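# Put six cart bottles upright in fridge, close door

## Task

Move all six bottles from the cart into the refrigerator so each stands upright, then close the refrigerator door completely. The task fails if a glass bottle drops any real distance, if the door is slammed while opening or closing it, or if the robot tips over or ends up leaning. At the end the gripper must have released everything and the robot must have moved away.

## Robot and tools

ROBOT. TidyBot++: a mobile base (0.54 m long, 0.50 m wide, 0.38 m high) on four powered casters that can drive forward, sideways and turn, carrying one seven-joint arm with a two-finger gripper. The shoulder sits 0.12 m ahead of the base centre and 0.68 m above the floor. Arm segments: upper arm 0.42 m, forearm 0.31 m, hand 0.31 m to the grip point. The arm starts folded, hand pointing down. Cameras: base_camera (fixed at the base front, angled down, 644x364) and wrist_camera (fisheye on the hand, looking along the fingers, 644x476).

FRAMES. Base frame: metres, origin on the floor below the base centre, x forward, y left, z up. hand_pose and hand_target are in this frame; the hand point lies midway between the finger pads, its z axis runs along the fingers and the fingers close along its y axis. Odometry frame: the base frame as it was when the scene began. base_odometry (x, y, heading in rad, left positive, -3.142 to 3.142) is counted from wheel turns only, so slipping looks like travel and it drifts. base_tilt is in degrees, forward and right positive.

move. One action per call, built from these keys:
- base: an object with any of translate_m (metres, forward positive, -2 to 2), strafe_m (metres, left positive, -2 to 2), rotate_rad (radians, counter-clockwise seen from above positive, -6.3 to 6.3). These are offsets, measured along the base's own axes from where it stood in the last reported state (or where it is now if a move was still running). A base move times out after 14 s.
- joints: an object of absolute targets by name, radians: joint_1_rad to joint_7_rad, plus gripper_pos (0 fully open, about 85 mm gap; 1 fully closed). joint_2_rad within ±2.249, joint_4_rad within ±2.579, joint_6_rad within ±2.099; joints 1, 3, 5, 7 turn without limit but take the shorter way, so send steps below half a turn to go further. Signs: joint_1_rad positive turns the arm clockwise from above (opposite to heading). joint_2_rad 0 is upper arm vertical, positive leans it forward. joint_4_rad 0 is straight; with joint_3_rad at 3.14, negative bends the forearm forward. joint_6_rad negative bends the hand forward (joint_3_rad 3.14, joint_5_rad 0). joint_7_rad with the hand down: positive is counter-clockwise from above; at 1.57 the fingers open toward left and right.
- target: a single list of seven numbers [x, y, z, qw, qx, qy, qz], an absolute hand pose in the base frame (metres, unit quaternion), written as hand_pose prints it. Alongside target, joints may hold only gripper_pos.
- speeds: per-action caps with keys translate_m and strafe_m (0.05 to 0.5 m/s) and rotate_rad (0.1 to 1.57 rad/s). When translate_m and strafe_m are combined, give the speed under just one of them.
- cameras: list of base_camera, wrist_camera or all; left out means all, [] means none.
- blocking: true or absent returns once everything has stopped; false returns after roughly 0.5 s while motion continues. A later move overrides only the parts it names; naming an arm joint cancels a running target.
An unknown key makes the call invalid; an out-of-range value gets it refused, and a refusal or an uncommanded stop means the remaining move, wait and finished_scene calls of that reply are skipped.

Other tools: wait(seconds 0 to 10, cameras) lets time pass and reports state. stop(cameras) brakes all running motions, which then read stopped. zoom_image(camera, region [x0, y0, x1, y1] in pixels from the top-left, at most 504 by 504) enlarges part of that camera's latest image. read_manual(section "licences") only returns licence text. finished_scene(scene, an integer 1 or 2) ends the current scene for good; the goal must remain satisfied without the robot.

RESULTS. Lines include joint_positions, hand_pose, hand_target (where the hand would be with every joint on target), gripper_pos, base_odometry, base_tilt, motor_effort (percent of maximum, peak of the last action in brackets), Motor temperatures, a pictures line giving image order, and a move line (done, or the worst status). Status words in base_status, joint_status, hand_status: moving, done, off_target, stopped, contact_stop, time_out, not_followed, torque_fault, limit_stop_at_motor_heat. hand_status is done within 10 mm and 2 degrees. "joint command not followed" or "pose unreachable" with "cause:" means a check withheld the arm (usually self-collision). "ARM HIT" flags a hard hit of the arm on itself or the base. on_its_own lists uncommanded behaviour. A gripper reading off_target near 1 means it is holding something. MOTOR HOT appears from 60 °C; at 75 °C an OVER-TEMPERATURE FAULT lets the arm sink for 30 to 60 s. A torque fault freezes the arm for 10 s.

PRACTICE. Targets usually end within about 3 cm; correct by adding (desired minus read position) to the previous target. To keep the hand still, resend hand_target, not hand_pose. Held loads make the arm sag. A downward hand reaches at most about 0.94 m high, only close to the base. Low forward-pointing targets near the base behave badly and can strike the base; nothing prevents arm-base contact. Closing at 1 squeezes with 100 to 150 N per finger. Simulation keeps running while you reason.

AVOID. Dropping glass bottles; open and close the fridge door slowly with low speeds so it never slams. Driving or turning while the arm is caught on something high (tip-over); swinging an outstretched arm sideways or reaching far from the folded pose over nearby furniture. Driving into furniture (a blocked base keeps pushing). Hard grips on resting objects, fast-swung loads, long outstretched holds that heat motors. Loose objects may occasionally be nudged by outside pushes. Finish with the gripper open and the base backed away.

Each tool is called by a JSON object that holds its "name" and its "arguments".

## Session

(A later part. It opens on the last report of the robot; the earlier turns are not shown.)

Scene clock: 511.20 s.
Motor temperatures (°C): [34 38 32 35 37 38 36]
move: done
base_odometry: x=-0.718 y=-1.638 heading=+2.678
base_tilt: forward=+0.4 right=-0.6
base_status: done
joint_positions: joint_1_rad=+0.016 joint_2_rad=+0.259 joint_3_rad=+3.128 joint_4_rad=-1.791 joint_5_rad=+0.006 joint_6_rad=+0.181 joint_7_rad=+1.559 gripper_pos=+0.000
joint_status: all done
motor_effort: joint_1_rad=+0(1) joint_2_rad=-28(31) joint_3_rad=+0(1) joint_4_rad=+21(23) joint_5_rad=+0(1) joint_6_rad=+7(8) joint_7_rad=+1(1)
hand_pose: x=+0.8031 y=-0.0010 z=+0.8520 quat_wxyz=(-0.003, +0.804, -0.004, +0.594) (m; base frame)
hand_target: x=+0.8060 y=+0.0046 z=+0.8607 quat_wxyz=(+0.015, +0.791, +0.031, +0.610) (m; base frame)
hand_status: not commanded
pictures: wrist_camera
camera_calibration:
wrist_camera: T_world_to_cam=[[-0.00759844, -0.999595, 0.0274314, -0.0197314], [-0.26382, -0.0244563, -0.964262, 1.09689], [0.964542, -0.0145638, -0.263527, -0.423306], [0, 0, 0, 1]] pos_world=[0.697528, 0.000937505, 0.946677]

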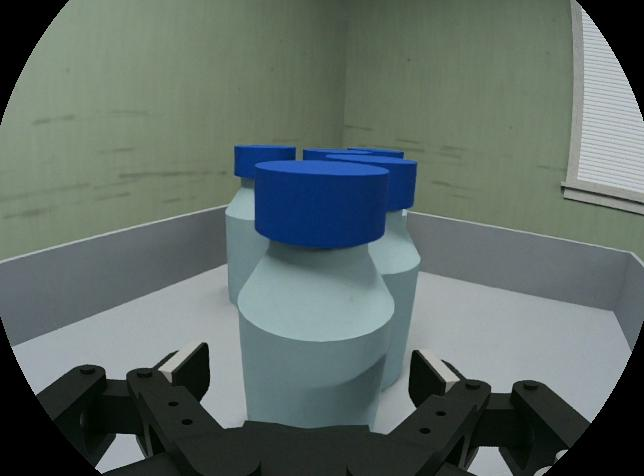

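{"name": "move", "arguments": {"joints": {"gripper_pos": 0.4}, "cameras": ["wrist_camera"]}}

{"name": "move", "arguments": {"joints": {"gripper_pos": 0.55}, "cameras": []}}

{"name": "move", "arguments": {"joints": {"joint_2_rad": 0.08, "joint_4_rad": -1.635, "joint_6_rad": -0.09}}}

Scene clock: 516.67 s.
Motor temperatures (°C): [34 38 32 35 37 38 36]
move: done
base_odometry: x=-0.718 y=-1.638 heading=+2.678
base_tilt: forward=+0.4 right=-0.6
base_status: not commanded
joint_positions: joint_1_rad=+0.014 joint_2_rad=+0.258 joint_3_rad=+3.128 joint_4_rad=-1.793 joint_5_rad=+0.006 joint_6_rad=+0.181 joint_7_rad=+1.559 gripper_pos=+0.399
joint_status: all done
motor_effort: joint_1_rad=+1(5) joint_2_rad=-26(29) joint_3_rad=+1(4) joint_4_rad=+22(25) joint_5_rad=+0(1) joint_6_rad=+8(9) joint_7_rad=+0(1)
hand_pose: x=+0.8024 y=+0.0002 z=+0.8521 quat_wxyz=(-0.003, +0.804, -0.004, +0.594) (m; base frame)
hand_target: x=+0.8060 y=+0.0046 z=+0.8607 quat_wxyz=(+0.015, +0.791, +0.031, +0.610) (m; base frame)
hand_status: not commanded
pictures: wrist_camera
camera_calibration:
wrist_camera: T_world_to_cam=[[-0.00568341, -0.999602, 0.0276159, -0.0201694], [-0.263886, -0.0251382, -0.964226, 1.09686], [0.964537, -0.0127675, -0.263638, -0.422464], [0, 0, 0, 1]] pos_world=[0.696815, 0.00201798, 0.946804]

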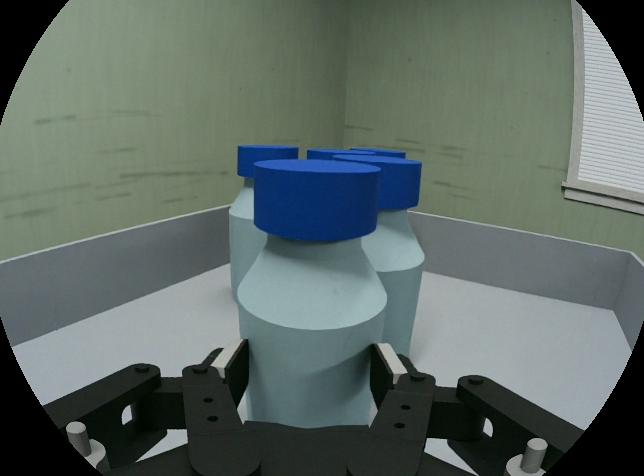

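Scene clock: 517.23 s.
Motor temperatures (°C): [34 38 32 35 37 38 36]
move: done
base_odometry: x=-0.718 y=-1.638 heading=+2.678
base_tilt: forward=+0.4 right=-0.6
base_status: not commanded
joint_positions: joint_1_rad=+0.007 joint_2_rad=+0.258 joint_3_rad=+3.128 joint_4_rad=-1.793 joint_5_rad=+0.007 joint_6_rad=+0.181 joint_7_rad=+1.559 gripper_pos=+0.550
joint_status: all done
motor_effort: joint_1_rad=+1(3) joint_2_rad=-27(28) joint_3_rad=+1(3) joint_4_rad=+23(24) joint_5_rad=+0(1) joint_6_rad=+8(8) joint_7_rad=+0(1)
hand_pose: x=+0.8023 y=+0.0052 z=+0.8519 quat_wxyz=(-0.005, +0.805, +0.000, +0.594) (m; base frame)
hand_target: x=+0.8060 y=+0.0046 z=+0.8607 quat_wxyz=(+0.015, +0.791, +0.031, +0.610) (m; base frame)
hand_status: not commanded
pictures: none
No camera images: "cameras" was empty.

Scene clock: 518.70 s.
Motor temperatures (°C): [34 38 32 35 37 38 36]
move: done
base_odometry: x=-0.718 y=-1.638 heading=+2.678
base_tilt: forward=+0.4 right=-0.5
base_status: not commanded
joint_positions: joint_1_rad=+0.007 joint_2_rad=+0.079 joint_3_rad=+3.128 joint_4_rad=-1.644 joint_5_rad=+0.007 joint_6_rad=-0.009 joint_7_rad=+1.559 gripper_pos=+0.550
joint_status: all done
motor_effort: joint_1_rad=+0(1) joint_2_rad=-23(34) joint_3_rad=+0(1) joint_4_rad=+23(25) joint_5_rad=+0(1) joint_6_rad=+7(10) joint_7_rad=+0(1)
hand_pose: x=+0.7702 y=+0.0051 z=+1.0032 quat_wxyz=(-0.004, +0.762, +0.000, +0.648) (m; base frame)
hand_target: x=+0.7664 y=-0.0009 z=+0.9839 quat_wxyz=(+0.024, +0.784, +0.026, +0.619) (m; base frame)
hand_status: not commanded
pictures: base_camera, wrist_camera
camera_calibration:
wrist_camera: T_world_to_cam=[[-0.00322743, -0.999541, 0.0301312, -0.0240412], [-0.129687, -0.0294586, -0.991117, 1.15783], [0.99155, -0.00710638, -0.129532, -0.506803], [0, 0, 0, 1]] pos_world=[0.652598, 0.00647626, 1.08262]

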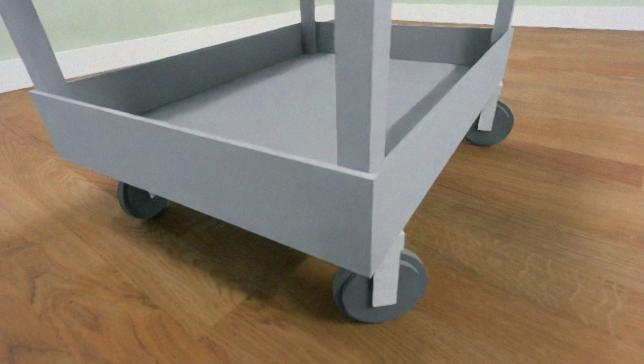

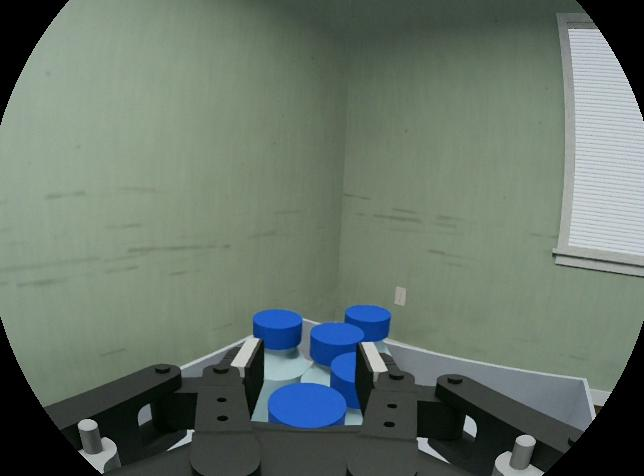

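{"name": "move", "arguments": {"joints": {"gripper_pos": 0}, "base": {"translate_m": -0.1}, "cameras": []}}

{"name": "move", "arguments": {"joints": {"joint_2_rad": 0.22, "joint_4_rad": -1.8, "joint_6_rad": 0.234}, "cameras": ["wrist_camera"]}}

Scene clock: 525.23 s.
Motor temperatures (°C): [34 38 32 35 37 38 36]
move: done
base_odometry: x=-0.628 y=-1.683 heading=+2.678
base_tilt: forward=+0.3 right=-0.5
base_status: done
joint_positions: joint_1_rad=+0.008 joint_2_rad=+0.080 joint_3_rad=+3.128 joint_4_rad=-1.644 joint_5_rad=+0.007 joint_6_rad=-0.011 joint_7_rad=+1.559 gripper_pos=+0.000
joint_status: all done
motor_effort: joint_1_rad=+1(2) joint_2_rad=-24(28) joint_3_rad=+0(2) joint_4_rad=+23(25) joint_5_rad=+0(1) joint_6_rad=+7(7) joint_7_rad=+1(1)
hand_pose: x=+0.7703 y=+0.0046 z=+1.0020 quat_wxyz=(-0.004, +0.763, +0.000, +0.647) (m; base frame)
hand_target: x=+0.7664 y=-0.0009 z=+0.9839 quat_wxyz=(+0.024, +0.784, +0.026, +0.619) (m; base frame)
hand_status: not commanded
pictures: none
No camera images: "cameras" was empty.

Scene clock: 526.63 s.
Motor temperatures (°C): [34 38 32 35 37 38 36]
move: done
base_odometry: x=-0.628 y=-1.683 heading=+2.678
base_tilt: forward=+0.4 right=-0.6
base_status: not commanded
joint_positions: joint_1_rad=+0.008 joint_2_rad=+0.226 joint_3_rad=+3.128 joint_4_rad=-1.791 joint_5_rad=+0.007 joint_6_rad=+0.168 joint_7_rad=+1.559 gripper_pos=+0.000
joint_status: all done
motor_effort: joint_1_rad=+0(1) joint_2_rad=-28(33) joint_3_rad=+0(1) joint_4_rad=+21(24) joint_5_rad=+0(0) joint_6_rad=+7(9) joint_7_rad=+1(1)
hand_pose: x=+0.7960 y=+0.0047 z=+0.8707 quat_wxyz=(-0.005, +0.798, -0.001, +0.602) (m; base frame)
hand_target: x=+0.7979 y=+0.0047 z=+0.8894 quat_wxyz=(+0.016, +0.778, +0.031, +0.627) (m; base frame)
hand_status: not commanded
pictures: wrist_camera
camera_calibration:
wrist_camera: T_world_to_cam=[[0.000482538, -0.999589, 0.0286618, -0.02208], [-0.243753, -0.0279149, -0.969436, 1.1018], [0.969837, -0.0065186, -0.243666, -0.43294], [0, 0, 0, 1]] pos_world=[0.688459, 0.00586348, 0.963263]

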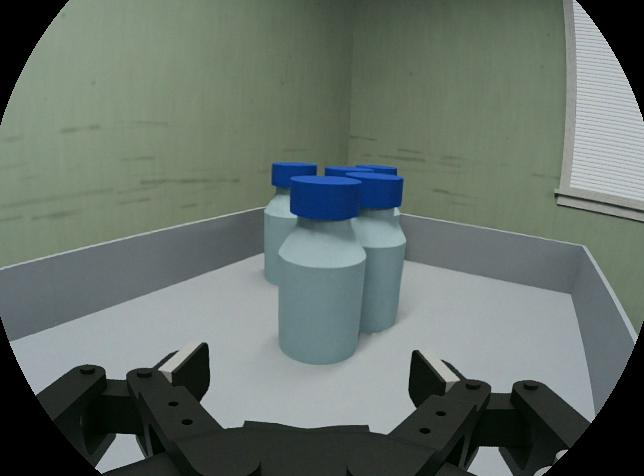

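{"name": "move", "arguments": {"base": {"translate_m": 0.122}, "speeds": {"translate_m": 0.1}, "joints": {"joint_2_rad": 0.262, "joint_4_rad": -1.8, "joint_6_rad": 0.234}, "cameras": ["wrist_camera"]}}

{"name": "move", "arguments": {"joints": {"gripper_pos": 0.4}, "cameras": ["wrist_camera"]}}

Scene clock: 538.73 s.
Motor temperatures (°C): [34 38 32 35 37 38 36]
move: done
base_odometry: x=-0.737 y=-1.628 heading=+2.677
base_tilt: forward=+0.4 right=-0.6
base_status: done
joint_positions: joint_1_rad=+0.008 joint_2_rad=+0.259 joint_3_rad=+3.128 joint_4_rad=-1.792 joint_5_rad=+0.007 joint_6_rad=+0.171 joint_7_rad=+1.559 gripper_pos=+0.000
joint_status: all done
motor_effort: joint_1_rad=+1(1) joint_2_rad=-29(31) joint_3_rad=+0(1) joint_4_rad=+21(23) joint_5_rad=+0(0) joint_6_rad=+7(7) joint_7_rad=+0(1)
hand_pose: x=+0.8020 y=+0.0046 z=+0.8489 quat_wxyz=(-0.005, +0.807, -0.001, +0.590) (m; base frame)
hand_target: x=+0.8060 y=+0.0046 z=+0.8607 quat_wxyz=(+0.015, +0.791, +0.031, +0.610) (m; base frame)
hand_status: not commanded
pictures: wrist_camera
camera_calibration:
wrist_camera: T_world_to_cam=[[0.00133872, -0.999597, 0.028358, -0.0219485], [-0.273467, -0.027643, -0.961484, 1.0992], [0.96188, -0.00646781, -0.273394, -0.412438], [0, 0, 0, 1]] pos_world=[0.69734, 0.00577795, 0.944727]

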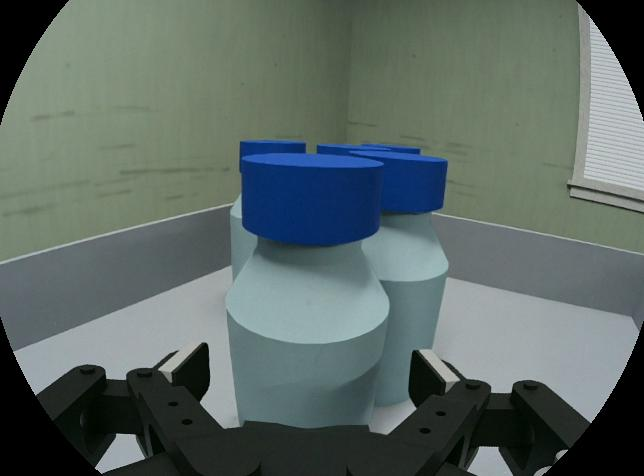

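Scene clock: 539.50 s.
Motor temperatures (°C): [34 38 32 35 37 38 36]
move: done
base_odometry: x=-0.737 y=-1.628 heading=+2.678
base_tilt: forward=+0.4 right=-0.6
base_status: not commanded
joint_positions: joint_1_rad=+0.004 joint_2_rad=+0.257 joint_3_rad=+3.127 joint_4_rad=-1.793 joint_5_rad=+0.007 joint_6_rad=+0.171 joint_7_rad=+1.559 gripper_pos=+0.400
joint_status: all done
motor_effort: joint_1_rad=+0(3) joint_2_rad=-29(30) joint_3_rad=+1(3) joint_4_rad=+21(26) joint_5_rad=+0(1) joint_6_rad=+7(9) joint_7_rad=+1(1)
hand_pose: x=+0.8013 y=+0.0075 z=+0.8494 quat_wxyz=(-0.006, +0.807, +0.001, +0.590) (m; base frame)
hand_target: x=+0.8060 y=+0.0046 z=+0.8607 quat_wxyz=(+0.015, +0.791, +0.031, +0.610) (m; base frame)
hand_status: not commanded
pictures: wrist_camera
camera_calibration:
wrist_camera: T_world_to_cam=[[0.00567132, -0.999576, 0.02857, -0.0227867], [-0.272732, -0.0290335, -0.961652, 1.09908], [0.962073, -0.00233811, -0.272781, -0.412321], [0, 0, 0, 1]] pos_world=[0.696566, 0.00816903, 0.94511]

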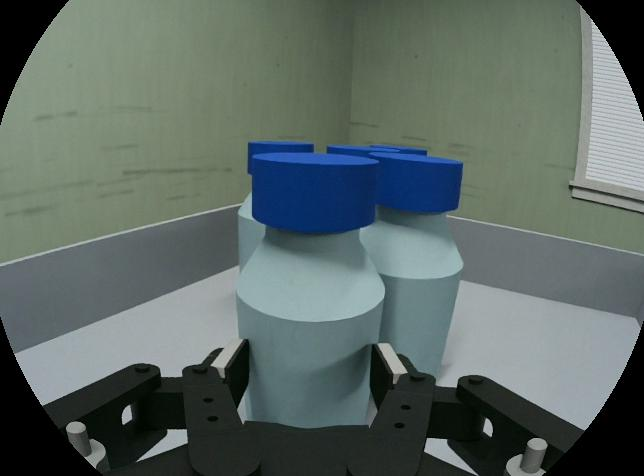

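{"name": "move", "arguments": {"joints": {"gripper_pos": 0}, "cameras": []}}

{"name": "move", "arguments": {"base": {"translate_m": 0.027, "strafe_m": 0.002}, "speeds": {"translate_m": 0.1}, "cameras": ["wrist_camera"]}}

Scene clock: 544.17 s.
Motor temperatures (°C): [34 38 32 35 37 38 36]
move: done
base_odometry: x=-0.737 y=-1.628 heading=+2.678
base_tilt: forward=+0.4 right=-0.6
base_status: not commanded
joint_positions: joint_1_rad=+0.004 joint_2_rad=+0.257 joint_3_rad=+3.127 joint_4_rad=-1.793 joint_5_rad=+0.007 joint_6_rad=+0.171 joint_7_rad=+1.559 gripper_pos=+0.000
joint_status: all done
motor_effort: joint_1_rad=+0(1) joint_2_rad=-29(29) joint_3_rad=+0(1) joint_4_rad=+21(22) joint_5_rad=+0(1) joint_6_rad=+7(7) joint_7_rad=+0(1)
hand_pose: x=+0.8013 y=+0.0075 z=+0.8494 quat_wxyz=(-0.006, +0.807, +0.001, +0.590) (m; base frame)
hand_target: x=+0.8060 y=+0.0046 z=+0.8607 quat_wxyz=(+0.015, +0.791, +0.031, +0.610) (m; base frame)
hand_status: not commanded
pictures: none
No camera images: "cameras" was empty.

Scene clock: 544.97 s.
Motor temperatures (°C): [34 38 32 35 37 38 36]
move: done
base_odometry: x=-0.762 y=-1.617 heading=+2.677
base_tilt: forward=+0.4 right=-0.6
base_status: done
joint_positions: joint_1_rad=+0.004 joint_2_rad=+0.263 joint_3_rad=+3.127 joint_4_rad=-1.793 joint_5_rad=+0.007 joint_6_rad=+0.172 joint_7_rad=+1.559 gripper_pos=+0.000
joint_status: not commanded
motor_effort: joint_1_rad=+0(1) joint_2_rad=-29(31) joint_3_rad=+0(1) joint_4_rad=+21(22) joint_5_rad=+0(1) joint_6_rad=+7(7) joint_7_rad=+0(1)
hand_pose: x=+0.8024 y=+0.0074 z=+0.8453 quat_wxyz=(-0.006, +0.809, +0.001, +0.588) (m; base frame)
hand_target: x=+0.8060 y=+0.0046 z=+0.8607 quat_wxyz=(+0.015, +0.791, +0.031, +0.610) (m; base frame)
hand_status: not commanded
pictures: wrist_camera
camera_calibration:
wrist_camera: T_world_to_cam=[[0.00583432, -0.999577, 0.0285035, -0.0227544], [-0.278163, -0.0290012, -0.960096, 1.0985], [0.960516, -0.00232711, -0.278215, -0.408613], [0, 0, 0, 1]] pos_world=[0.698175, 0.00816218, 0.941632]

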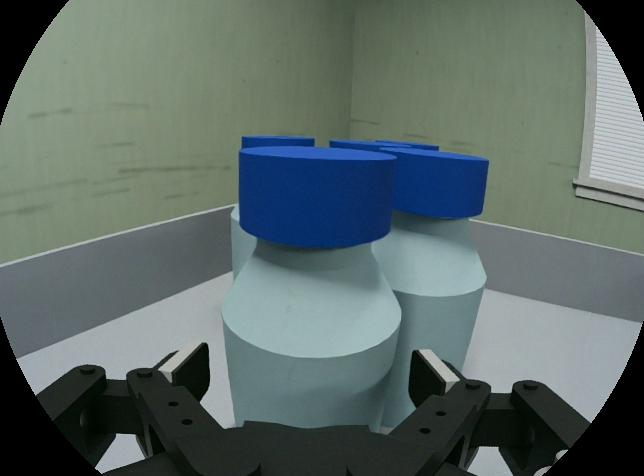

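{"name": "move", "arguments": {"joints": {"gripper_pos": 0.4}, "cameras": ["wrist_camera"]}}

Scene clock: 549.13 s.
Motor temperatures (°C): [34 38 32 35 37 38 36]
move: off_target
base_odometry: x=-0.762 y=-1.617 heading=+2.677
base_tilt: forward=+0.4 right=-0.6
base_status: not commanded
joint_positions: joint_1_rad=+0.004 joint_2_rad=+0.263 joint_3_rad=+3.127 joint_4_rad=-1.793 joint_5_rad=+0.007 joint_6_rad=+0.173 joint_7_rad=+1.559 gripper_pos=+0.260
joint_status: gripper_pos off_target (ended at +0.260, target +0.400)
motor_effort: joint_1_rad=+1(2) joint_2_rad=-28(30) joint_3_rad=+2(2) joint_4_rad=+22(23) joint_5_rad=+0(1) joint_6_rad=+7(8) joint_7_rad=+1(1)
hand_pose: x=+0.8023 y=+0.0075 z=+0.8458 quat_wxyz=(-0.006, +0.809, +0.001, +0.588) (m; base frame)
hand_target: x=+0.8060 y=+0.0046 z=+0.8607 quat_wxyz=(+0.015, +0.791, +0.031, +0.610) (m; base frame)
hand_status: not commanded
pictures: wrist_camera
camera_calibration:
wrist_camera: T_world_to_cam=[[0.00583369, -0.999575, 0.0285572, -0.0228074], [-0.277091, -0.0290553, -0.960404, 1.09834], [0.960826, -0.00231026, -0.277143, -0.409602], [0, 0, 0, 1]] pos_world=[0.698031, 0.00816868, 0.941987]

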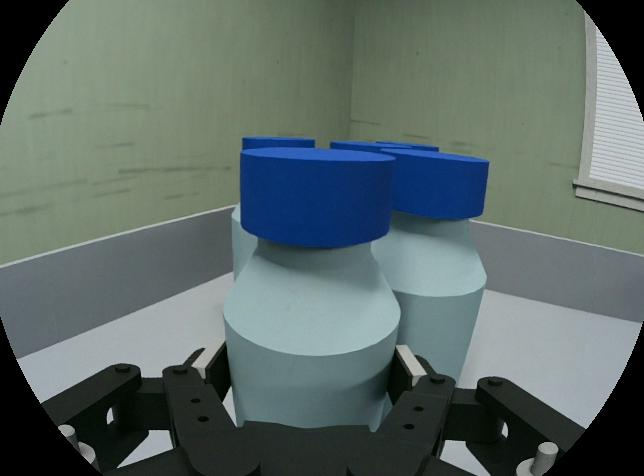

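{"name": "move", "arguments": {"joints": {"gripper_pos": 0.55}, "cameras": []}}

{"name": "move", "arguments": {"joints": {"joint_2_rad": 0.08, "joint_4_rad": -1.635, "joint_6_rad": -0.09}, "cameras": ["wrist_camera"]}}

Scene clock: 569.30 s.
Motor temperatures (°C): [34 38 32 35 37 38 36]
move: off_target
base_odometry: x=-0.762 y=-1.617 heading=+2.677
base_tilt: forward=+0.4 right=-0.6
base_status: not commanded
joint_positions: joint_1_rad=+0.004 joint_2_rad=+0.263 joint_3_rad=+3.127 joint_4_rad=-1.793 joint_5_rad=+0.007 joint_6_rad=+0.173 joint_7_rad=+1.559 gripper_pos=+0.260
joint_status: gripper_pos off_target (ended at +0.260, target +0.550)
motor_effort: joint_1_rad=+1(2) joint_2_rad=-27(28) joint_3_rad=+0(1) joint_4_rad=+21(22) joint_5_rad=+0(0) joint_6_rad=+7(7) joint_7_rad=+0(1)
hand_pose: x=+0.8023 y=+0.0075 z=+0.8458 quat_wxyz=(-0.006, +0.809, +0.001, +0.588) (m; base frame)
hand_target: x=+0.8060 y=+0.0046 z=+0.8607 quat_wxyz=(+0.015, +0.791, +0.031, +0.610) (m; base frame)
hand_status: not commanded
pictures: none
No camera images: "cameras" was empty.

Scene clock: 570.80 s.
Motor temperatures (°C): [34 38 32 35 37 38 36]
move: done
base_odometry: x=-0.762 y=-1.617 heading=+2.677
base_tilt: forward=+0.4 right=-0.6
base_status: not commanded
joint_positions: joint_1_rad=+0.004 joint_2_rad=+0.110 joint_3_rad=+3.127 joint_4_rad=-1.671 joint_5_rad=+0.007 joint_6_rad=-0.037 joint_7_rad=+1.559 gripper_pos=+0.260
joint_status: all done
motor_effort: joint_1_rad=+0(1) joint_2_rad=-30(38) joint_3_rad=+0(1) joint_4_rad=+28(29) joint_5_rad=+0(0) joint_6_rad=+11(12) joint_7_rad=+0(1)
hand_pose: x=+0.7743 y=+0.0071 z=+0.9586 quat_wxyz=(-0.005, +0.789, +0.001, +0.615) (m; base frame)
hand_target: x=+0.7664 y=-0.0009 z=+0.9838 quat_wxyz=(+0.024, +0.784, +0.026, +0.619) (m; base frame)
hand_status: not commanded
pictures: wrist_camera
camera_calibration:
wrist_camera: T_world_to_cam=[[0.00263861, -0.99952, 0.0308639, -0.025908], [-0.213104, -0.0307171, -0.976546, 1.16484], [0.977026, -0.00400052, -0.213083, -0.425343], [0, 0, 0, 1]] pos_world=[0.663872, 0.00818339, 1.04769]

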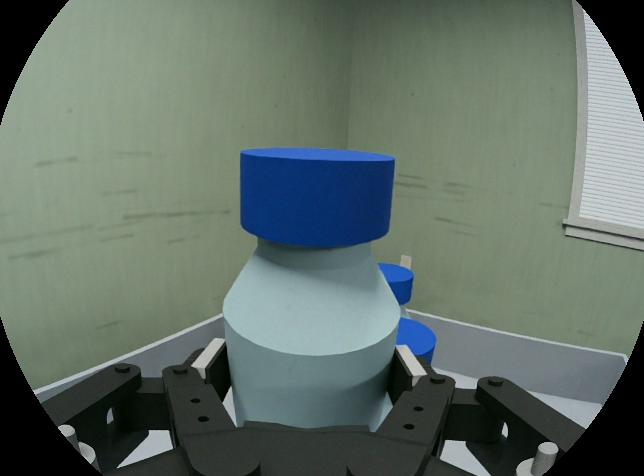

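{"name": "move", "arguments": {"base": {"translate_m": -0.25}, "speeds": {"translate_m": 0.25}, "cameras": ["wrist_camera"]}}

{"name": "move", "arguments": {"base": {"translate_m": 0.314, "strafe_m": -0.378, "rotate_rad": 2.55}, "speeds": {"translate_m": 0.3, "rotate_rad": 0.9}, "joints": {"joint_2_rad": 0.066, "joint_4_rad": -1.364, "joint_6_rad": -0.405}}}

Scene clock: 576.77 s.
Motor temperatures (°C): [34 38 32 35 37 38 36]
move: done
base_odometry: x=-0.539 y=-1.729 heading=+2.677
base_tilt: forward=+0.4 right=-0.6
base_status: done
joint_positions: joint_1_rad=+0.007 joint_2_rad=+0.110 joint_3_rad=+3.127 joint_4_rad=-1.671 joint_5_rad=+0.007 joint_6_rad=-0.038 joint_7_rad=+1.559 gripper_pos=+0.260
joint_status: not commanded
motor_effort: joint_1_rad=+0(4) joint_2_rad=-30(34) joint_3_rad=+0(3) joint_4_rad=+27(29) joint_5_rad=+0(0) joint_6_rad=+11(12) joint_7_rad=+1(1)
hand_pose: x=+0.7742 y=+0.0055 z=+0.9584 quat_wxyz=(-0.004, +0.789, +0.000, +0.614) (m; base frame)
hand_target: x=+0.7664 y=-0.0009 z=+0.9838 quat_wxyz=(+0.024, +0.784, +0.026, +0.619) (m; base frame)
hand_status: not commanded
pictures: wrist_camera
camera_calibration:
wrist_camera: T_world_to_cam=[[0.000131786, -0.999523, 0.0308726, -0.0256265], [-0.213958, -0.0301858, -0.976376, 1.16507], [0.976843, -0.00647677, -0.21386, -0.424407], [0, 0, 0, 1]] pos_world=[0.66386, 0.00680568, 1.04758]

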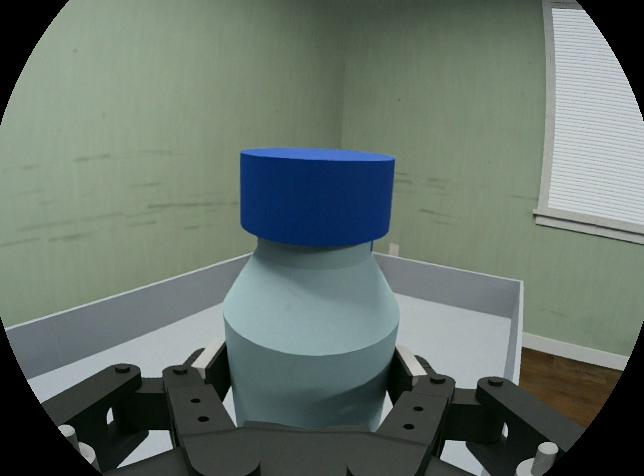

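Scene clock: 580.70 s.
Motor temperatures (°C): [34 38 32 35 37 38 36]
move: off_target
base_odometry: x=-0.650 y=-1.251 heading=-1.056
base_tilt: forward=+0.4 right=-0.5
base_status: done
joint_positions: joint_1_rad=+0.007 joint_2_rad=+0.110 joint_3_rad=+3.127 joint_4_rad=-1.408 joint_5_rad=+0.007 joint_6_rad=-0.346 joint_7_rad=+1.559 gripper_pos=+0.260
joint_status: joint_2_rad off_target (ended at +0.109, target +0.066); joint_4_rad off_target (ended at -1.408, target -1.364); the others done
motor_effort: joint_1_rad=+1(4) joint_2_rad=-30(34) joint_3_rad=+0(4) joint_4_rad=+28(29) joint_5_rad=+0(1) joint_6_rad=+11(12) joint_7_rad=+0(1)
hand_pose: x=+0.7768 y=+0.0047 z=+1.0271 quat_wxyz=(-0.003, +0.803, +0.000, +0.596) (m; base frame)
hand_target: x=+0.7583 y=-0.0066 z=+1.0647 quat_wxyz=(+0.030, +0.794, +0.019, +0.607) (m; base frame)
hand_status: not commanded
pictures: base_camera, wrist_camera
camera_calibration:
wrist_camera: T_world_to_cam=[[-0.000605247, -0.999508, 0.0313674, -0.0284359], [-0.257892, -0.0301504, -0.965703, 1.25587], [0.966174, -0.0086739, -0.257747, -0.358849], [0, 0, 0, 1]] pos_world=[0.670573, 0.00633041, 1.1212]

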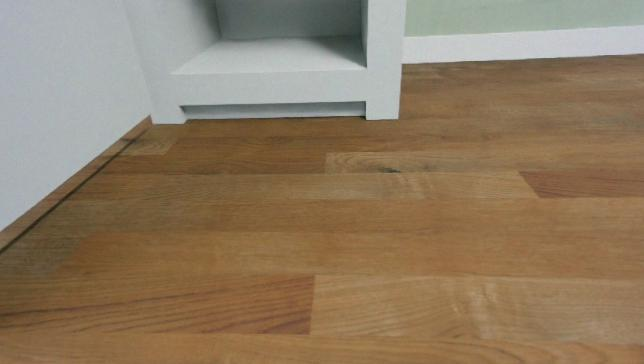

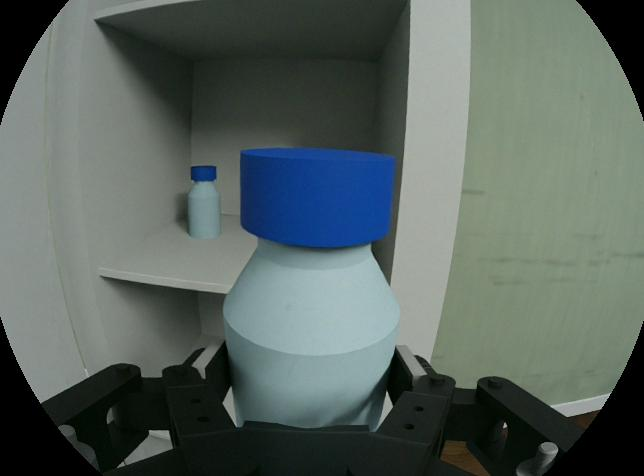

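{"name": "move", "arguments": {"base": {"translate_m": 0.3, "strafe_m": 0.101}, "speeds": {"translate_m": 0.25}, "cameras": ["wrist_camera"]}}

Scene clock: 588.40 s.
Motor temperatures (°C): [34 38 32 35 37 38 36]
move: done
base_odometry: x=-0.414 y=-1.462 heading=-1.055
base_tilt: forward=+0.4 right=-0.5
base_status: done
joint_positions: joint_1_rad=+0.009 joint_2_rad=+0.103 joint_3_rad=+3.127 joint_4_rad=-1.407 joint_5_rad=+0.007 joint_6_rad=-0.349 joint_7_rad=+1.559 gripper_pos=+0.260
joint_status: not commanded
motor_effort: joint_1_rad=+0(2) joint_2_rad=-30(34) joint_3_rad=+0(2) joint_4_rad=+28(29) joint_5_rad=+0(1) joint_6_rad=+11(11) joint_7_rad=+1(1)
hand_pose: x=+0.7742 y=+0.0036 z=+1.0311 quat_wxyz=(-0.003, +0.801, -0.001, +0.598) (m; base frame)
hand_target: x=+0.7583 y=-0.0066 z=+1.0647 quat_wxyz=(+0.030, +0.794, +0.019, +0.607) (m; base frame)
hand_status: not commanded
pictures: wrist_camera
camera_calibration:
wrist_camera: T_world_to_cam=[[-0.00258137, -0.999503, 0.0314294, -0.0282796], [-0.253796, -0.0297456, -0.9668, 1.25693], [0.967254, -0.0104723, -0.253593, -0.360447], [0, 0, 0, 1]] pos_world=[0.667575, 0.00534797, 1.12469]

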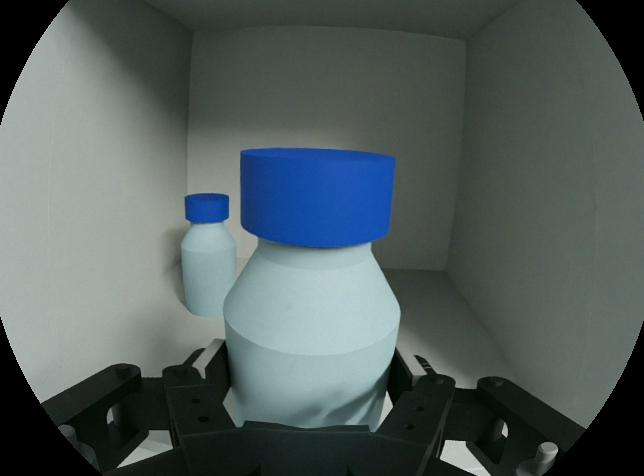

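{"name": "move", "arguments": {"base": {"translate_m": 0.26, "strafe_m": -0.005}, "speeds": {"translate_m": 0.15}, "joints": {"joint_2_rad": 0.06, "joint_4_rad": -1.45, "joint_6_rad": -0.33}, "cameras": ["wrist_camera"]}}

Scene clock: 596.37 s.
Motor temperatures (°C): [34 38 32 35 37 38 36]
move: done
base_odometry: x=-0.290 y=-1.691 heading=-1.055
base_tilt: forward=+0.4 right=-0.6
base_status: done
joint_positions: joint_1_rad=+0.009 joint_2_rad=+0.095 joint_3_rad=+3.127 joint_4_rad=-1.466 joint_5_rad=+0.007 joint_6_rad=-0.349 joint_7_rad=+1.559 gripper_pos=+0.260
joint_status: all done
motor_effort: joint_1_rad=+1(1) joint_2_rad=-29(33) joint_3_rad=+0(2) joint_4_rad=+28(30) joint_5_rad=+0(1) joint_6_rad=+10(12) joint_7_rad=+0(1)
hand_pose: x=+0.7665 y=+0.0036 z=+1.0005 quat_wxyz=(-0.003, +0.816, -0.001, +0.578) (m; base frame)
hand_target: x=+0.7579 y=-0.0052 z=+1.0383 quat_wxyz=(+0.028, +0.795, +0.021, +0.605) (m; base frame)
hand_status: not commanded
pictures: wrist_camera
camera_calibration:
wrist_camera: T_world_to_cam=[[-0.000894872, -0.999491, 0.0319026, -0.0290572], [-0.302401, -0.0301385, -0.952704, 1.2486], [0.95318, -0.0104999, -0.30222, -0.301369], [0, 0, 0, 1]] pos_world=[0.66481, 0.00542407, 1.09939]

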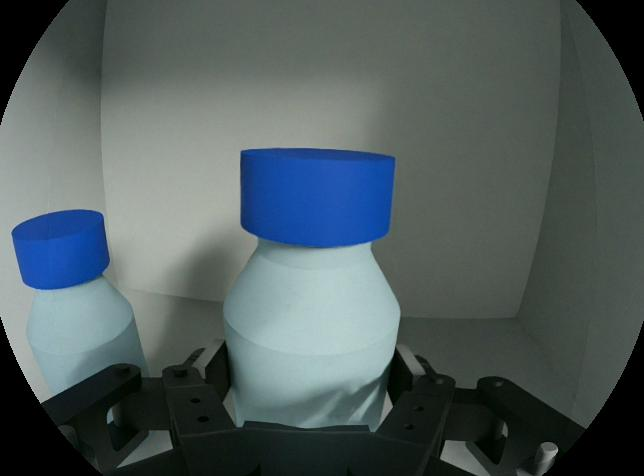

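{"name": "move", "arguments": {"joints": {"joint_2_rad": 0.06, "joint_4_rad": -1.56, "joint_6_rad": -0.23}, "cameras": []}}

{"name": "move", "arguments": {"joints": {"joint_2_rad": 0.065, "joint_4_rad": -1.61, "joint_6_rad": -0.18}, "cameras": ["wrist_camera"]}}

Scene clock: 604.77 s.
Motor temperatures (°C): [34 38 32 35 37 38 36]
move: done
base_odometry: x=-0.290 y=-1.691 heading=-1.055
base_tilt: forward=+0.4 right=-0.5
base_status: not commanded
joint_positions: joint_1_rad=+0.009 joint_2_rad=+0.092 joint_3_rad=+3.127 joint_4_rad=-1.553 joint_5_rad=+0.007 joint_6_rad=-0.298 joint_7_rad=+1.559 gripper_pos=+0.260
joint_status: all done
motor_effort: joint_1_rad=+0(1) joint_2_rad=-26(30) joint_3_rad=+0(1) joint_4_rad=+25(28) joint_5_rad=+0(1) joint_6_rad=+8(11) joint_7_rad=+0(1)
hand_pose: x=+0.7609 y=+0.0037 z=+0.9642 quat_wxyz=(-0.003, +0.826, -0.001, +0.564) (m; base frame)
hand_target: x=+0.7573 y=-0.0034 z=+1.0007 quat_wxyz=(+0.027, +0.798, +0.024, +0.601) (m; base frame)
hand_status: not commanded
pictures: none
No camera images: "cameras" was empty.

Scene clock: 605.50 s.
Motor temperatures (°C): [34 38 32 35 37 38 36]
move: done
base_odometry: x=-0.290 y=-1.691 heading=-1.055
base_tilt: forward=+0.4 right=-0.5
base_status: not commanded
joint_positions: joint_1_rad=+0.009 joint_2_rad=+0.084 joint_3_rad=+3.127 joint_4_rad=-1.592 joint_5_rad=+0.007 joint_6_rad=-0.242 joint_7_rad=+1.559 gripper_pos=+0.260
joint_status: all done
motor_effort: joint_1_rad=-1(2) joint_2_rad=-23(26) joint_3_rad=-1(1) joint_4_rad=+23(26) joint_5_rad=+0(1) joint_6_rad=+7(9) joint_7_rad=+0(1)
hand_pose: x=+0.7594 y=+0.0037 z=+0.9626 quat_wxyz=(-0.003, +0.818, -0.001, +0.575) (m; base frame)
hand_target: x=+0.7577 y=-0.0025 z=+0.9818 quat_wxyz=(+0.025, +0.800, +0.025, +0.599) (m; base frame)
hand_status: not commanded
pictures: wrist_camera
camera_calibration:
wrist_camera: T_world_to_cam=[[-0.000213076, -0.999486, 0.0320671, -0.0284719], [-0.309709, -0.0304244, -0.950345, 1.21361], [0.950831, -0.010134, -0.309543, -0.297197], [0, 0, 0, 1]] pos_world=[0.658444, 0.00545427, 1.06226]

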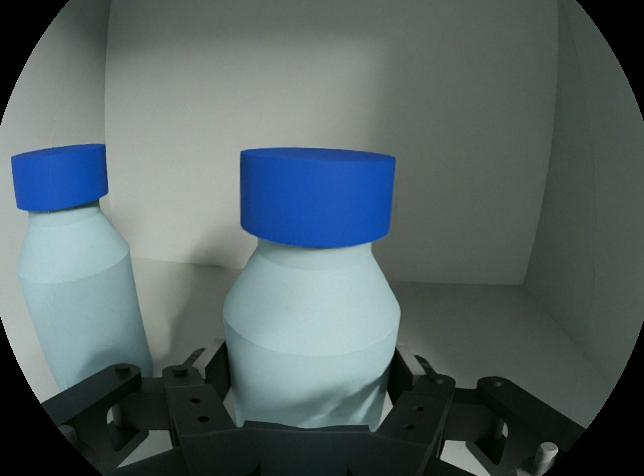

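{"name": "move", "arguments": {"joints": {"joint_2_rad": 0.07, "joint_4_rad": -1.64, "joint_6_rad": -0.14}, "cameras": []}}

Scene clock: 610.40 s.
Motor temperatures (°C): [34 38 32 35 37 38 36]
move: done
base_odometry: x=-0.290 y=-1.691 heading=-1.055
base_tilt: forward=+0.4 right=-0.6
base_status: not commanded
joint_positions: joint_1_rad=+0.009 joint_2_rad=+0.079 joint_3_rad=+3.127 joint_4_rad=-1.619 joint_5_rad=+0.007 joint_6_rad=-0.200 joint_7_rad=+1.559 gripper_pos=+0.260
joint_status: all done
motor_effort: joint_1_rad=-1(2) joint_2_rad=-22(24) joint_3_rad=-1(2) joint_4_rad=+22(23) joint_5_rad=+0(0) joint_6_rad=+6(7) joint_7_rad=+1(1)
hand_pose: x=+0.7588 y=+0.0037 z=+0.9616 quat_wxyz=(-0.003, +0.813, -0.001, +0.583) (m; base frame)
hand_target: x=+0.7589 y=-0.0018 z=+0.9722 quat_wxyz=(+0.025, +0.798, +0.026, +0.601) (m; base frame)
hand_status: not commanded
pictures: none
No camera images: "cameras" was empty.

Close; a little more, then release.

{"name": "move", "arguments": {"joints": {"joint_2_rad": 0.07, "joint_4_rad": -1.655, "joint_6_rad": -0.115}, "cameras": []}}

{"name": "move", "arguments": {"joints": {"gripper_pos": 0}, "cameras": ["wrist_camera"]}}

Scene clock: 614.33 s.
Motor temperatures (°C): [34 38 32 35 37 38 36]
move: done
base_odometry: x=-0.290 y=-1.691 heading=-1.055
base_tilt: forward=+0.4 right=-0.6
base_status: not commanded
joint_positions: joint_1_rad=+0.009 joint_2_rad=+0.078 joint_3_rad=+3.127 joint_4_rad=-1.633 joint_5_rad=+0.007 joint_6_rad=-0.174 joint_7_rad=+1.559 gripper_pos=+0.260
joint_status: all done
motor_effort: joint_1_rad=-2(2) joint_2_rad=-21(22) joint_3_rad=-1(1) joint_4_rad=+22(23) joint_5_rad=+0(1) joint_6_rad=+6(7) joint_7_rad=+0(1)
hand_pose: x=+0.7588 y=+0.0038 z=+0.9611 quat_wxyz=(-0.003, +0.809, -0.001, +0.588) (m; base frame)
hand_target: x=+0.7590 y=-0.0013 z=+0.9705 quat_wxyz=(+0.024, +0.795, +0.026, +0.605) (m; base frame)
hand_status: not commanded
pictures: none
No camera images: "cameras" was empty.

Scene clock: 615.17 s.
Motor temperatures (°C): [34 38 32 35 37 38 36]
move: done
base_odometry: x=-0.290 y=-1.691 heading=-1.055
base_tilt: forward=+0.4 right=-0.5
base_status: not commanded
joint_positions: joint_1_rad=+0.009 joint_2_rad=+0.078 joint_3_rad=+3.127 joint_4_rad=-1.637 joint_5_rad=+0.007 joint_6_rad=-0.174 joint_7_rad=+1.559 gripper_pos=+0.000
joint_status: all done
motor_effort: joint_1_rad=+0(2) joint_2_rad=-24(26) joint_3_rad=+0(2) joint_4_rad=+23(24) joint_5_rad=+0(1) joint_6_rad=+7(7) joint_7_rad=+0(1)
hand_pose: x=+0.7582 y=+0.0038 z=+0.9586 quat_wxyz=(-0.003, +0.810, -0.001, +0.586) (m; base frame)
hand_target: x=+0.7590 y=-0.0013 z=+0.9705 quat_wxyz=(+0.024, +0.795, +0.026, +0.605) (m; base frame)
hand_status: not commanded
pictures: wrist_camera
camera_calibration:
wrist_camera: T_world_to_cam=[[-0.000694717, -0.99949, 0.0319353, -0.0277085], [-0.282901, -0.0304343, -0.958666, 1.19707], [0.959149, -0.00970052, -0.282735, -0.329358], [0, 0, 0, 1]] pos_world=[0.654535, 0.0055426, 1.05535]

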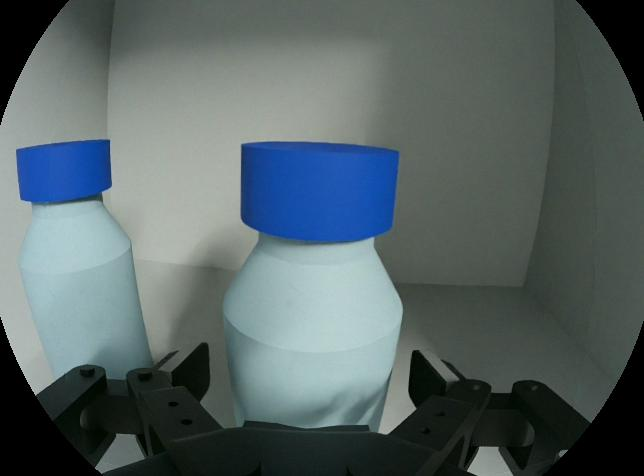

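{"name": "move", "arguments": {"base": {"translate_m": -0.2}, "speeds": {"translate_m": 0.15}, "cameras": ["wrist_camera"]}}

{"name": "move", "arguments": {"base": {"translate_m": -0.25}, "cameras": []}}

{"name": "move", "arguments": {"base": {"translate_m": -1.472, "strafe_m": -0.062, "rotate_rad": -0.775}, "joints": {"joint_2_rad": 0.1, "joint_4_rad": -1.8, "joint_6_rad": 0.05}}}

{"name": "zoom_image", "arguments": {"camera": "wrist_camera", "region": [200, 120, 440, 320]}}

Scene clock: 630.37 s.
Motor temperatures (°C): [34 38 32 35 37 38 36]
move: done
base_odometry: x=-0.389 y=-1.517 heading=-1.055
base_tilt: forward=+0.3 right=-0.5
base_status: done
joint_positions: joint_1_rad=+0.009 joint_2_rad=+0.075 joint_3_rad=+3.127 joint_4_rad=-1.638 joint_5_rad=+0.007 joint_6_rad=-0.174 joint_7_rad=+1.559 gripper_pos=+0.000
joint_status: not commanded
motor_effort: joint_1_rad=+0(2) joint_2_rad=-23(28) joint_3_rad=+1(1) joint_4_rad=+23(24) joint_5_rad=+0(1) joint_6_rad=+7(7) joint_7_rad=+0(1)
hand_pose: x=+0.7575 y=+0.0038 z=+0.9598 quat_wxyz=(-0.003, +0.810, -0.001, +0.587) (m; base frame)
hand_target: x=+0.7590 y=-0.0013 z=+0.9705 quat_wxyz=(+0.024, +0.795, +0.026, +0.605) (m; base frame)
hand_status: not commanded
pictures: wrist_camera
camera_calibration:
wrist_camera: T_world_to_cam=[[-0.000753781, -0.999489, 0.0319598, -0.0277197], [-0.281095, -0.0304594, -0.959196, 1.19714], [0.95968, -0.00970677, -0.280929, -0.330414], [0, 0, 0, 1]] pos_world=[0.653583, 0.00555151, 1.05636]

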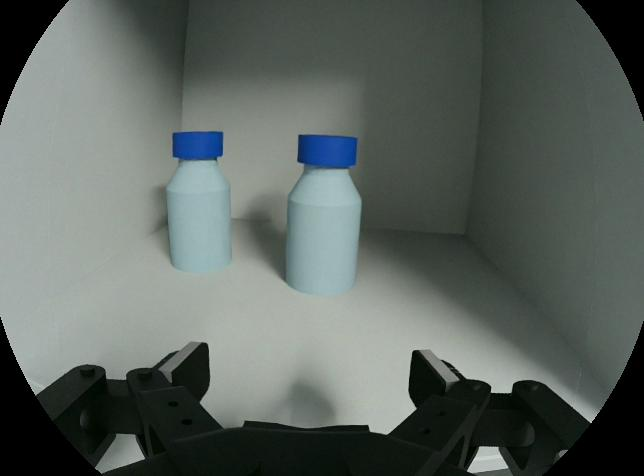

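Scene clock: 632.03 s.
Motor temperatures (°C): [34 38 32 35 37 38 36]
move: done
base_odometry: x=-0.513 y=-1.300 heading=-1.055
base_tilt: forward=+0.4 right=-0.6
base_status: done
joint_positions: joint_1_rad=+0.009 joint_2_rad=+0.069 joint_3_rad=+3.127 joint_4_rad=-1.640 joint_5_rad=+0.007 joint_6_rad=-0.174 joint_7_rad=+1.559 gripper_pos=+0.000
joint_status: not commanded
motor_effort: joint_1_rad=+0(1) joint_2_rad=-24(27) joint_3_rad=+0(1) joint_4_rad=+23(24) joint_5_rad=+0(1) joint_6_rad=+7(7) joint_7_rad=+0(1)
hand_pose: x=+0.7556 y=+0.0038 z=+0.9625 quat_wxyz=(-0.003, +0.809, -0.001, +0.588) (m; base frame)
hand_target: x=+0.7590 y=-0.0013 z=+0.9705 quat_wxyz=(+0.024, +0.795, +0.026, +0.605) (m; base frame)
hand_status: not commanded
pictures: none
No camera images: "cameras" was empty.

Scene clock: 636.17 s.
Motor temperatures (°C): [34 38 32 35 37 38 36]
move: done
base_odometry: x=-1.293 y=-0.050 heading=-1.830
base_tilt: forward=+0.4 right=-0.5
base_status: done
joint_positions: joint_1_rad=+0.011 joint_2_rad=+0.104 joint_3_rad=+3.130 joint_4_rad=-1.784 joint_5_rad=+0.007 joint_6_rad=-0.016 joint_7_rad=+1.559 gripper_pos=+0.000
joint_status: all done
motor_effort: joint_1_rad=+0(4) joint_2_rad=-24(28) joint_3_rad=+1(4) joint_4_rad=+22(24) joint_5_rad=+0(0) joint_6_rad=+7(7) joint_7_rad=+0(1)
hand_pose: x=+0.7555 y=+0.0013 z=+0.9004 quat_wxyz=(-0.002, +0.815, -0.002, +0.580) (m; base frame)
hand_target: x=+0.7576 y=+0.0017 z=+0.9130 quat_wxyz=(+0.020, +0.798, +0.029, +0.601) (m; base frame)
hand_status: not commanded
pictures: base_camera, wrist_camera
camera_calibration:
wrist_camera: T_world_to_cam=[[-0.00355711, -0.999493, 0.0316311, -0.0258797], [-0.296962, -0.0291486, -0.954444, 1.14727], [0.954883, -0.0127883, -0.296708, -0.327413], [0, 0, 0, 1]] pos_world=[0.653244, 0.00338769, 0.998678]

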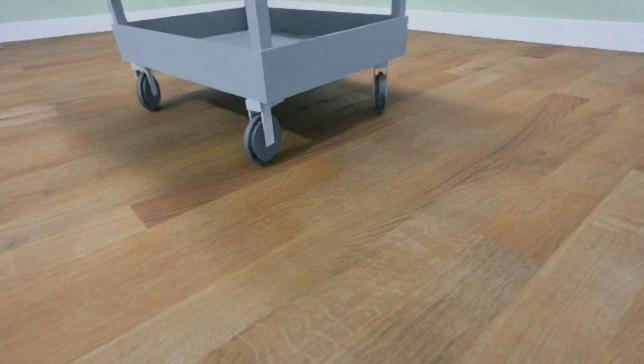

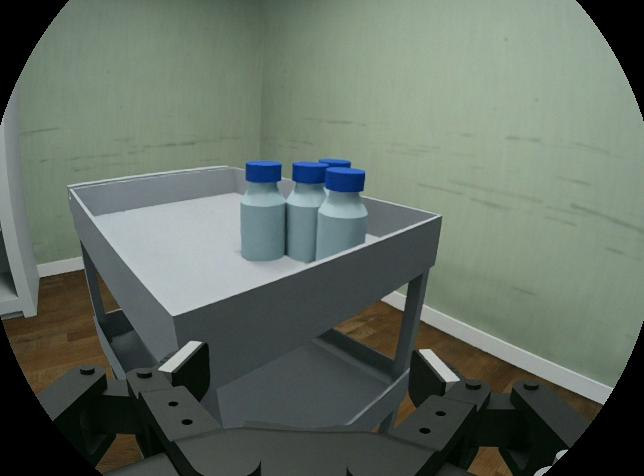

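Scaled by 2.100.

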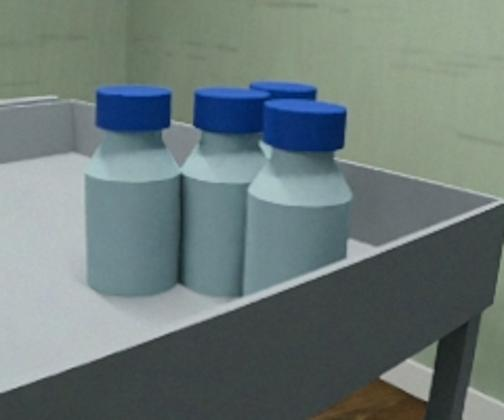

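{"name": "move", "arguments": {"base": {"translate_m": 0.19, "strafe_m": -0.025}, "speeds": {"translate_m": 0.2}, "joints": {"joint_2_rad": 0.21, "joint_4_rad": -1.8, "joint_6_rad": 0.234}, "cameras": ["wrist_camera"]}}

Scene clock: 656.23 s.
Motor temperatures (°C): [34 38 32 35 37 38 36]
move: done
base_odometry: x=-1.366 y=-0.227 heading=-1.830
base_tilt: forward=+0.4 right=-0.5
base_status: done
joint_positions: joint_1_rad=+0.011 joint_2_rad=+0.210 joint_3_rad=+3.130 joint_4_rad=-1.788 joint_5_rad=+0.007 joint_6_rad=+0.169 joint_7_rad=+1.559 gripper_pos=+0.000
joint_status: all done
motor_effort: joint_1_rad=+0(2) joint_2_rad=-28(30) joint_3_rad=+0(2) joint_4_rad=+22(24) joint_5_rad=+0(0) joint_6_rad=+7(8) joint_7_rad=+1(1)
hand_pose: x=+0.7936 y=+0.0014 z=+0.8832 quat_wxyz=(-0.003, +0.793, -0.002, +0.610) (m; base frame)
hand_target: x=+0.7958 y=+0.0047 z=+0.8961 quat_wxyz=(+0.016, +0.775, +0.031, +0.631) (m; base frame)
hand_status: not commanded
pictures: wrist_camera
camera_calibration:
wrist_camera: T_world_to_cam=[[-0.0048805, -0.999551, 0.0295705, -0.0222446], [-0.22555, -0.0277086, -0.973837, 1.1026], [0.974219, -0.0114225, -0.225314, -0.447311], [0, 0, 0, 1]] pos_world=[0.684362, 0.00320743, 0.973623]

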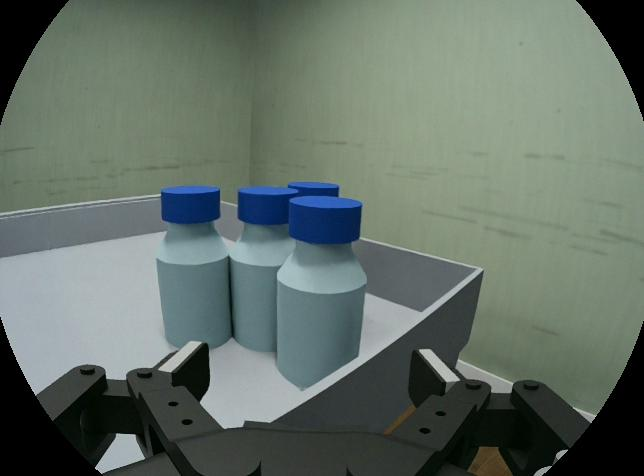

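{"name": "move", "arguments": {"base": {"translate_m": 0.127, "strafe_m": 0.002}, "speeds": {"translate_m": 0.1}, "joints": {"joint_2_rad": 0.236, "joint_4_rad": -1.8, "joint_6_rad": 0.234}, "cameras": ["wrist_camera"]}}

{"name": "zoom_image", "arguments": {"camera": "wrist_camera", "region": [180, 180, 520, 440]}}

Scene clock: 666.27 s.
Motor temperatures (°C): [34 38 32 35 37 38 36]
move: done
base_odometry: x=-1.397 y=-0.351 heading=-1.831
base_tilt: forward=+0.4 right=-0.6
base_status: done
joint_positions: joint_1_rad=+0.011 joint_2_rad=+0.230 joint_3_rad=+3.130 joint_4_rad=-1.788 joint_5_rad=+0.007 joint_6_rad=+0.170 joint_7_rad=+1.559 gripper_pos=+0.000
joint_status: all done
motor_effort: joint_1_rad=+0(1) joint_2_rad=-28(30) joint_3_rad=+0(1) joint_4_rad=+21(23) joint_5_rad=+0(1) joint_6_rad=+7(7) joint_7_rad=+1(1)
hand_pose: x=+0.7976 y=+0.0014 z=+0.8699 quat_wxyz=(-0.003, +0.798, -0.002, +0.602) (m; base frame)
hand_target: x=+0.8011 y=+0.0046 z=+0.8785 quat_wxyz=(+0.016, +0.783, +0.031, +0.620) (m; base frame)
hand_status: not commanded
pictures: wrist_camera
camera_calibration:
wrist_camera: T_world_to_cam=[[-0.00431732, -0.999557, 0.0294307, -0.0222034], [-0.243928, -0.0274893, -0.969404, 1.10141], [0.969784, -0.0113642, -0.243701, -0.434599], [0, 0, 0, 1]] pos_world=[0.690036, 0.00314466, 0.962455]

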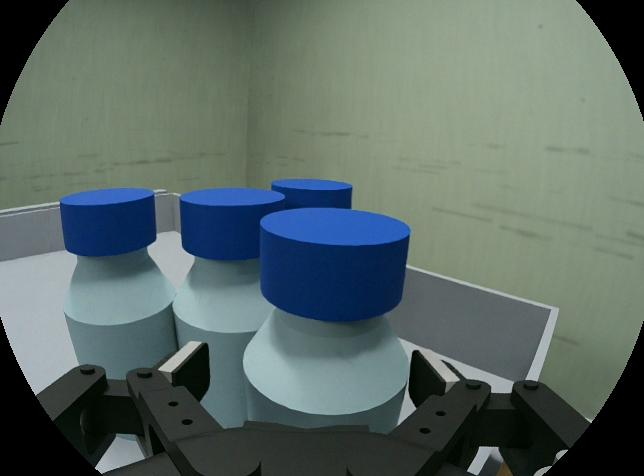

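Scaled by 1.482.

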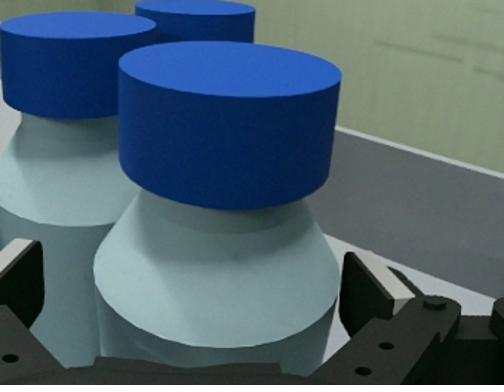

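{"name": "move", "arguments": {"base": {"translate_m": 0.008}, "speeds": {"translate_m": 0.1}, "joints": {"joint_2_rad": 0.255, "joint_4_rad": -1.8, "joint_6_rad": 0.234}, "cameras": ["wrist_camera"]}}

Scene clock: 674.50 s.
Motor temperatures (°C): [34 38 32 35 37 38 36]
move: done
base_odometry: x=-1.399 y=-0.359 heading=-1.831
base_tilt: forward=+0.4 right=-0.6
base_status: done
joint_positions: joint_1_rad=+0.011 joint_2_rad=+0.241 joint_3_rad=+3.130 joint_4_rad=-1.788 joint_5_rad=+0.007 joint_6_rad=+0.175 joint_7_rad=+1.559 gripper_pos=+0.000
joint_status: all done
motor_effort: joint_1_rad=+1(1) joint_2_rad=-27(30) joint_3_rad=+0(1) joint_4_rad=+21(22) joint_5_rad=+0(0) joint_6_rad=+7(8) joint_7_rad=+1(1)
hand_pose: x=+0.8000 y=+0.0014 z=+0.8644 quat_wxyz=(-0.003, +0.800, -0.002, +0.600) (m; base frame)
hand_target: x=+0.8048 y=+0.0046 z=+0.8655 quat_wxyz=(+0.015, +0.789, +0.031, +0.613) (m; base frame)
hand_status: not commanded
pictures: wrist_camera
camera_calibration:
wrist_camera: T_world_to_cam=[[-0.00414254, -0.999562, 0.0293174, -0.0220844], [-0.248985, -0.0273633, -0.968121, 1.09952], [0.968498, -0.0113101, -0.248763, -0.432857], [0, 0, 0, 1]] pos_world=[0.692895, 0.00311616, 0.957438]

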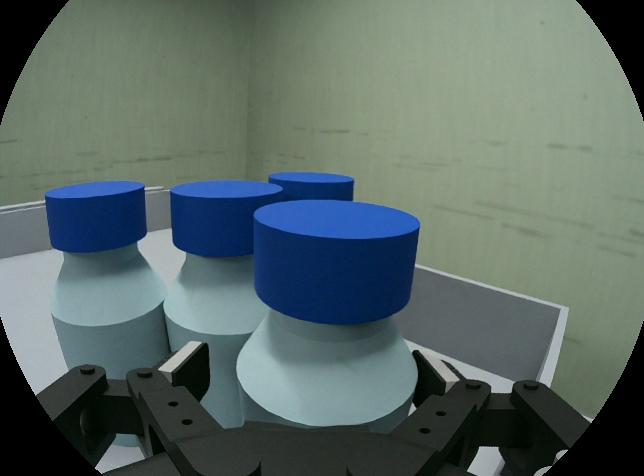

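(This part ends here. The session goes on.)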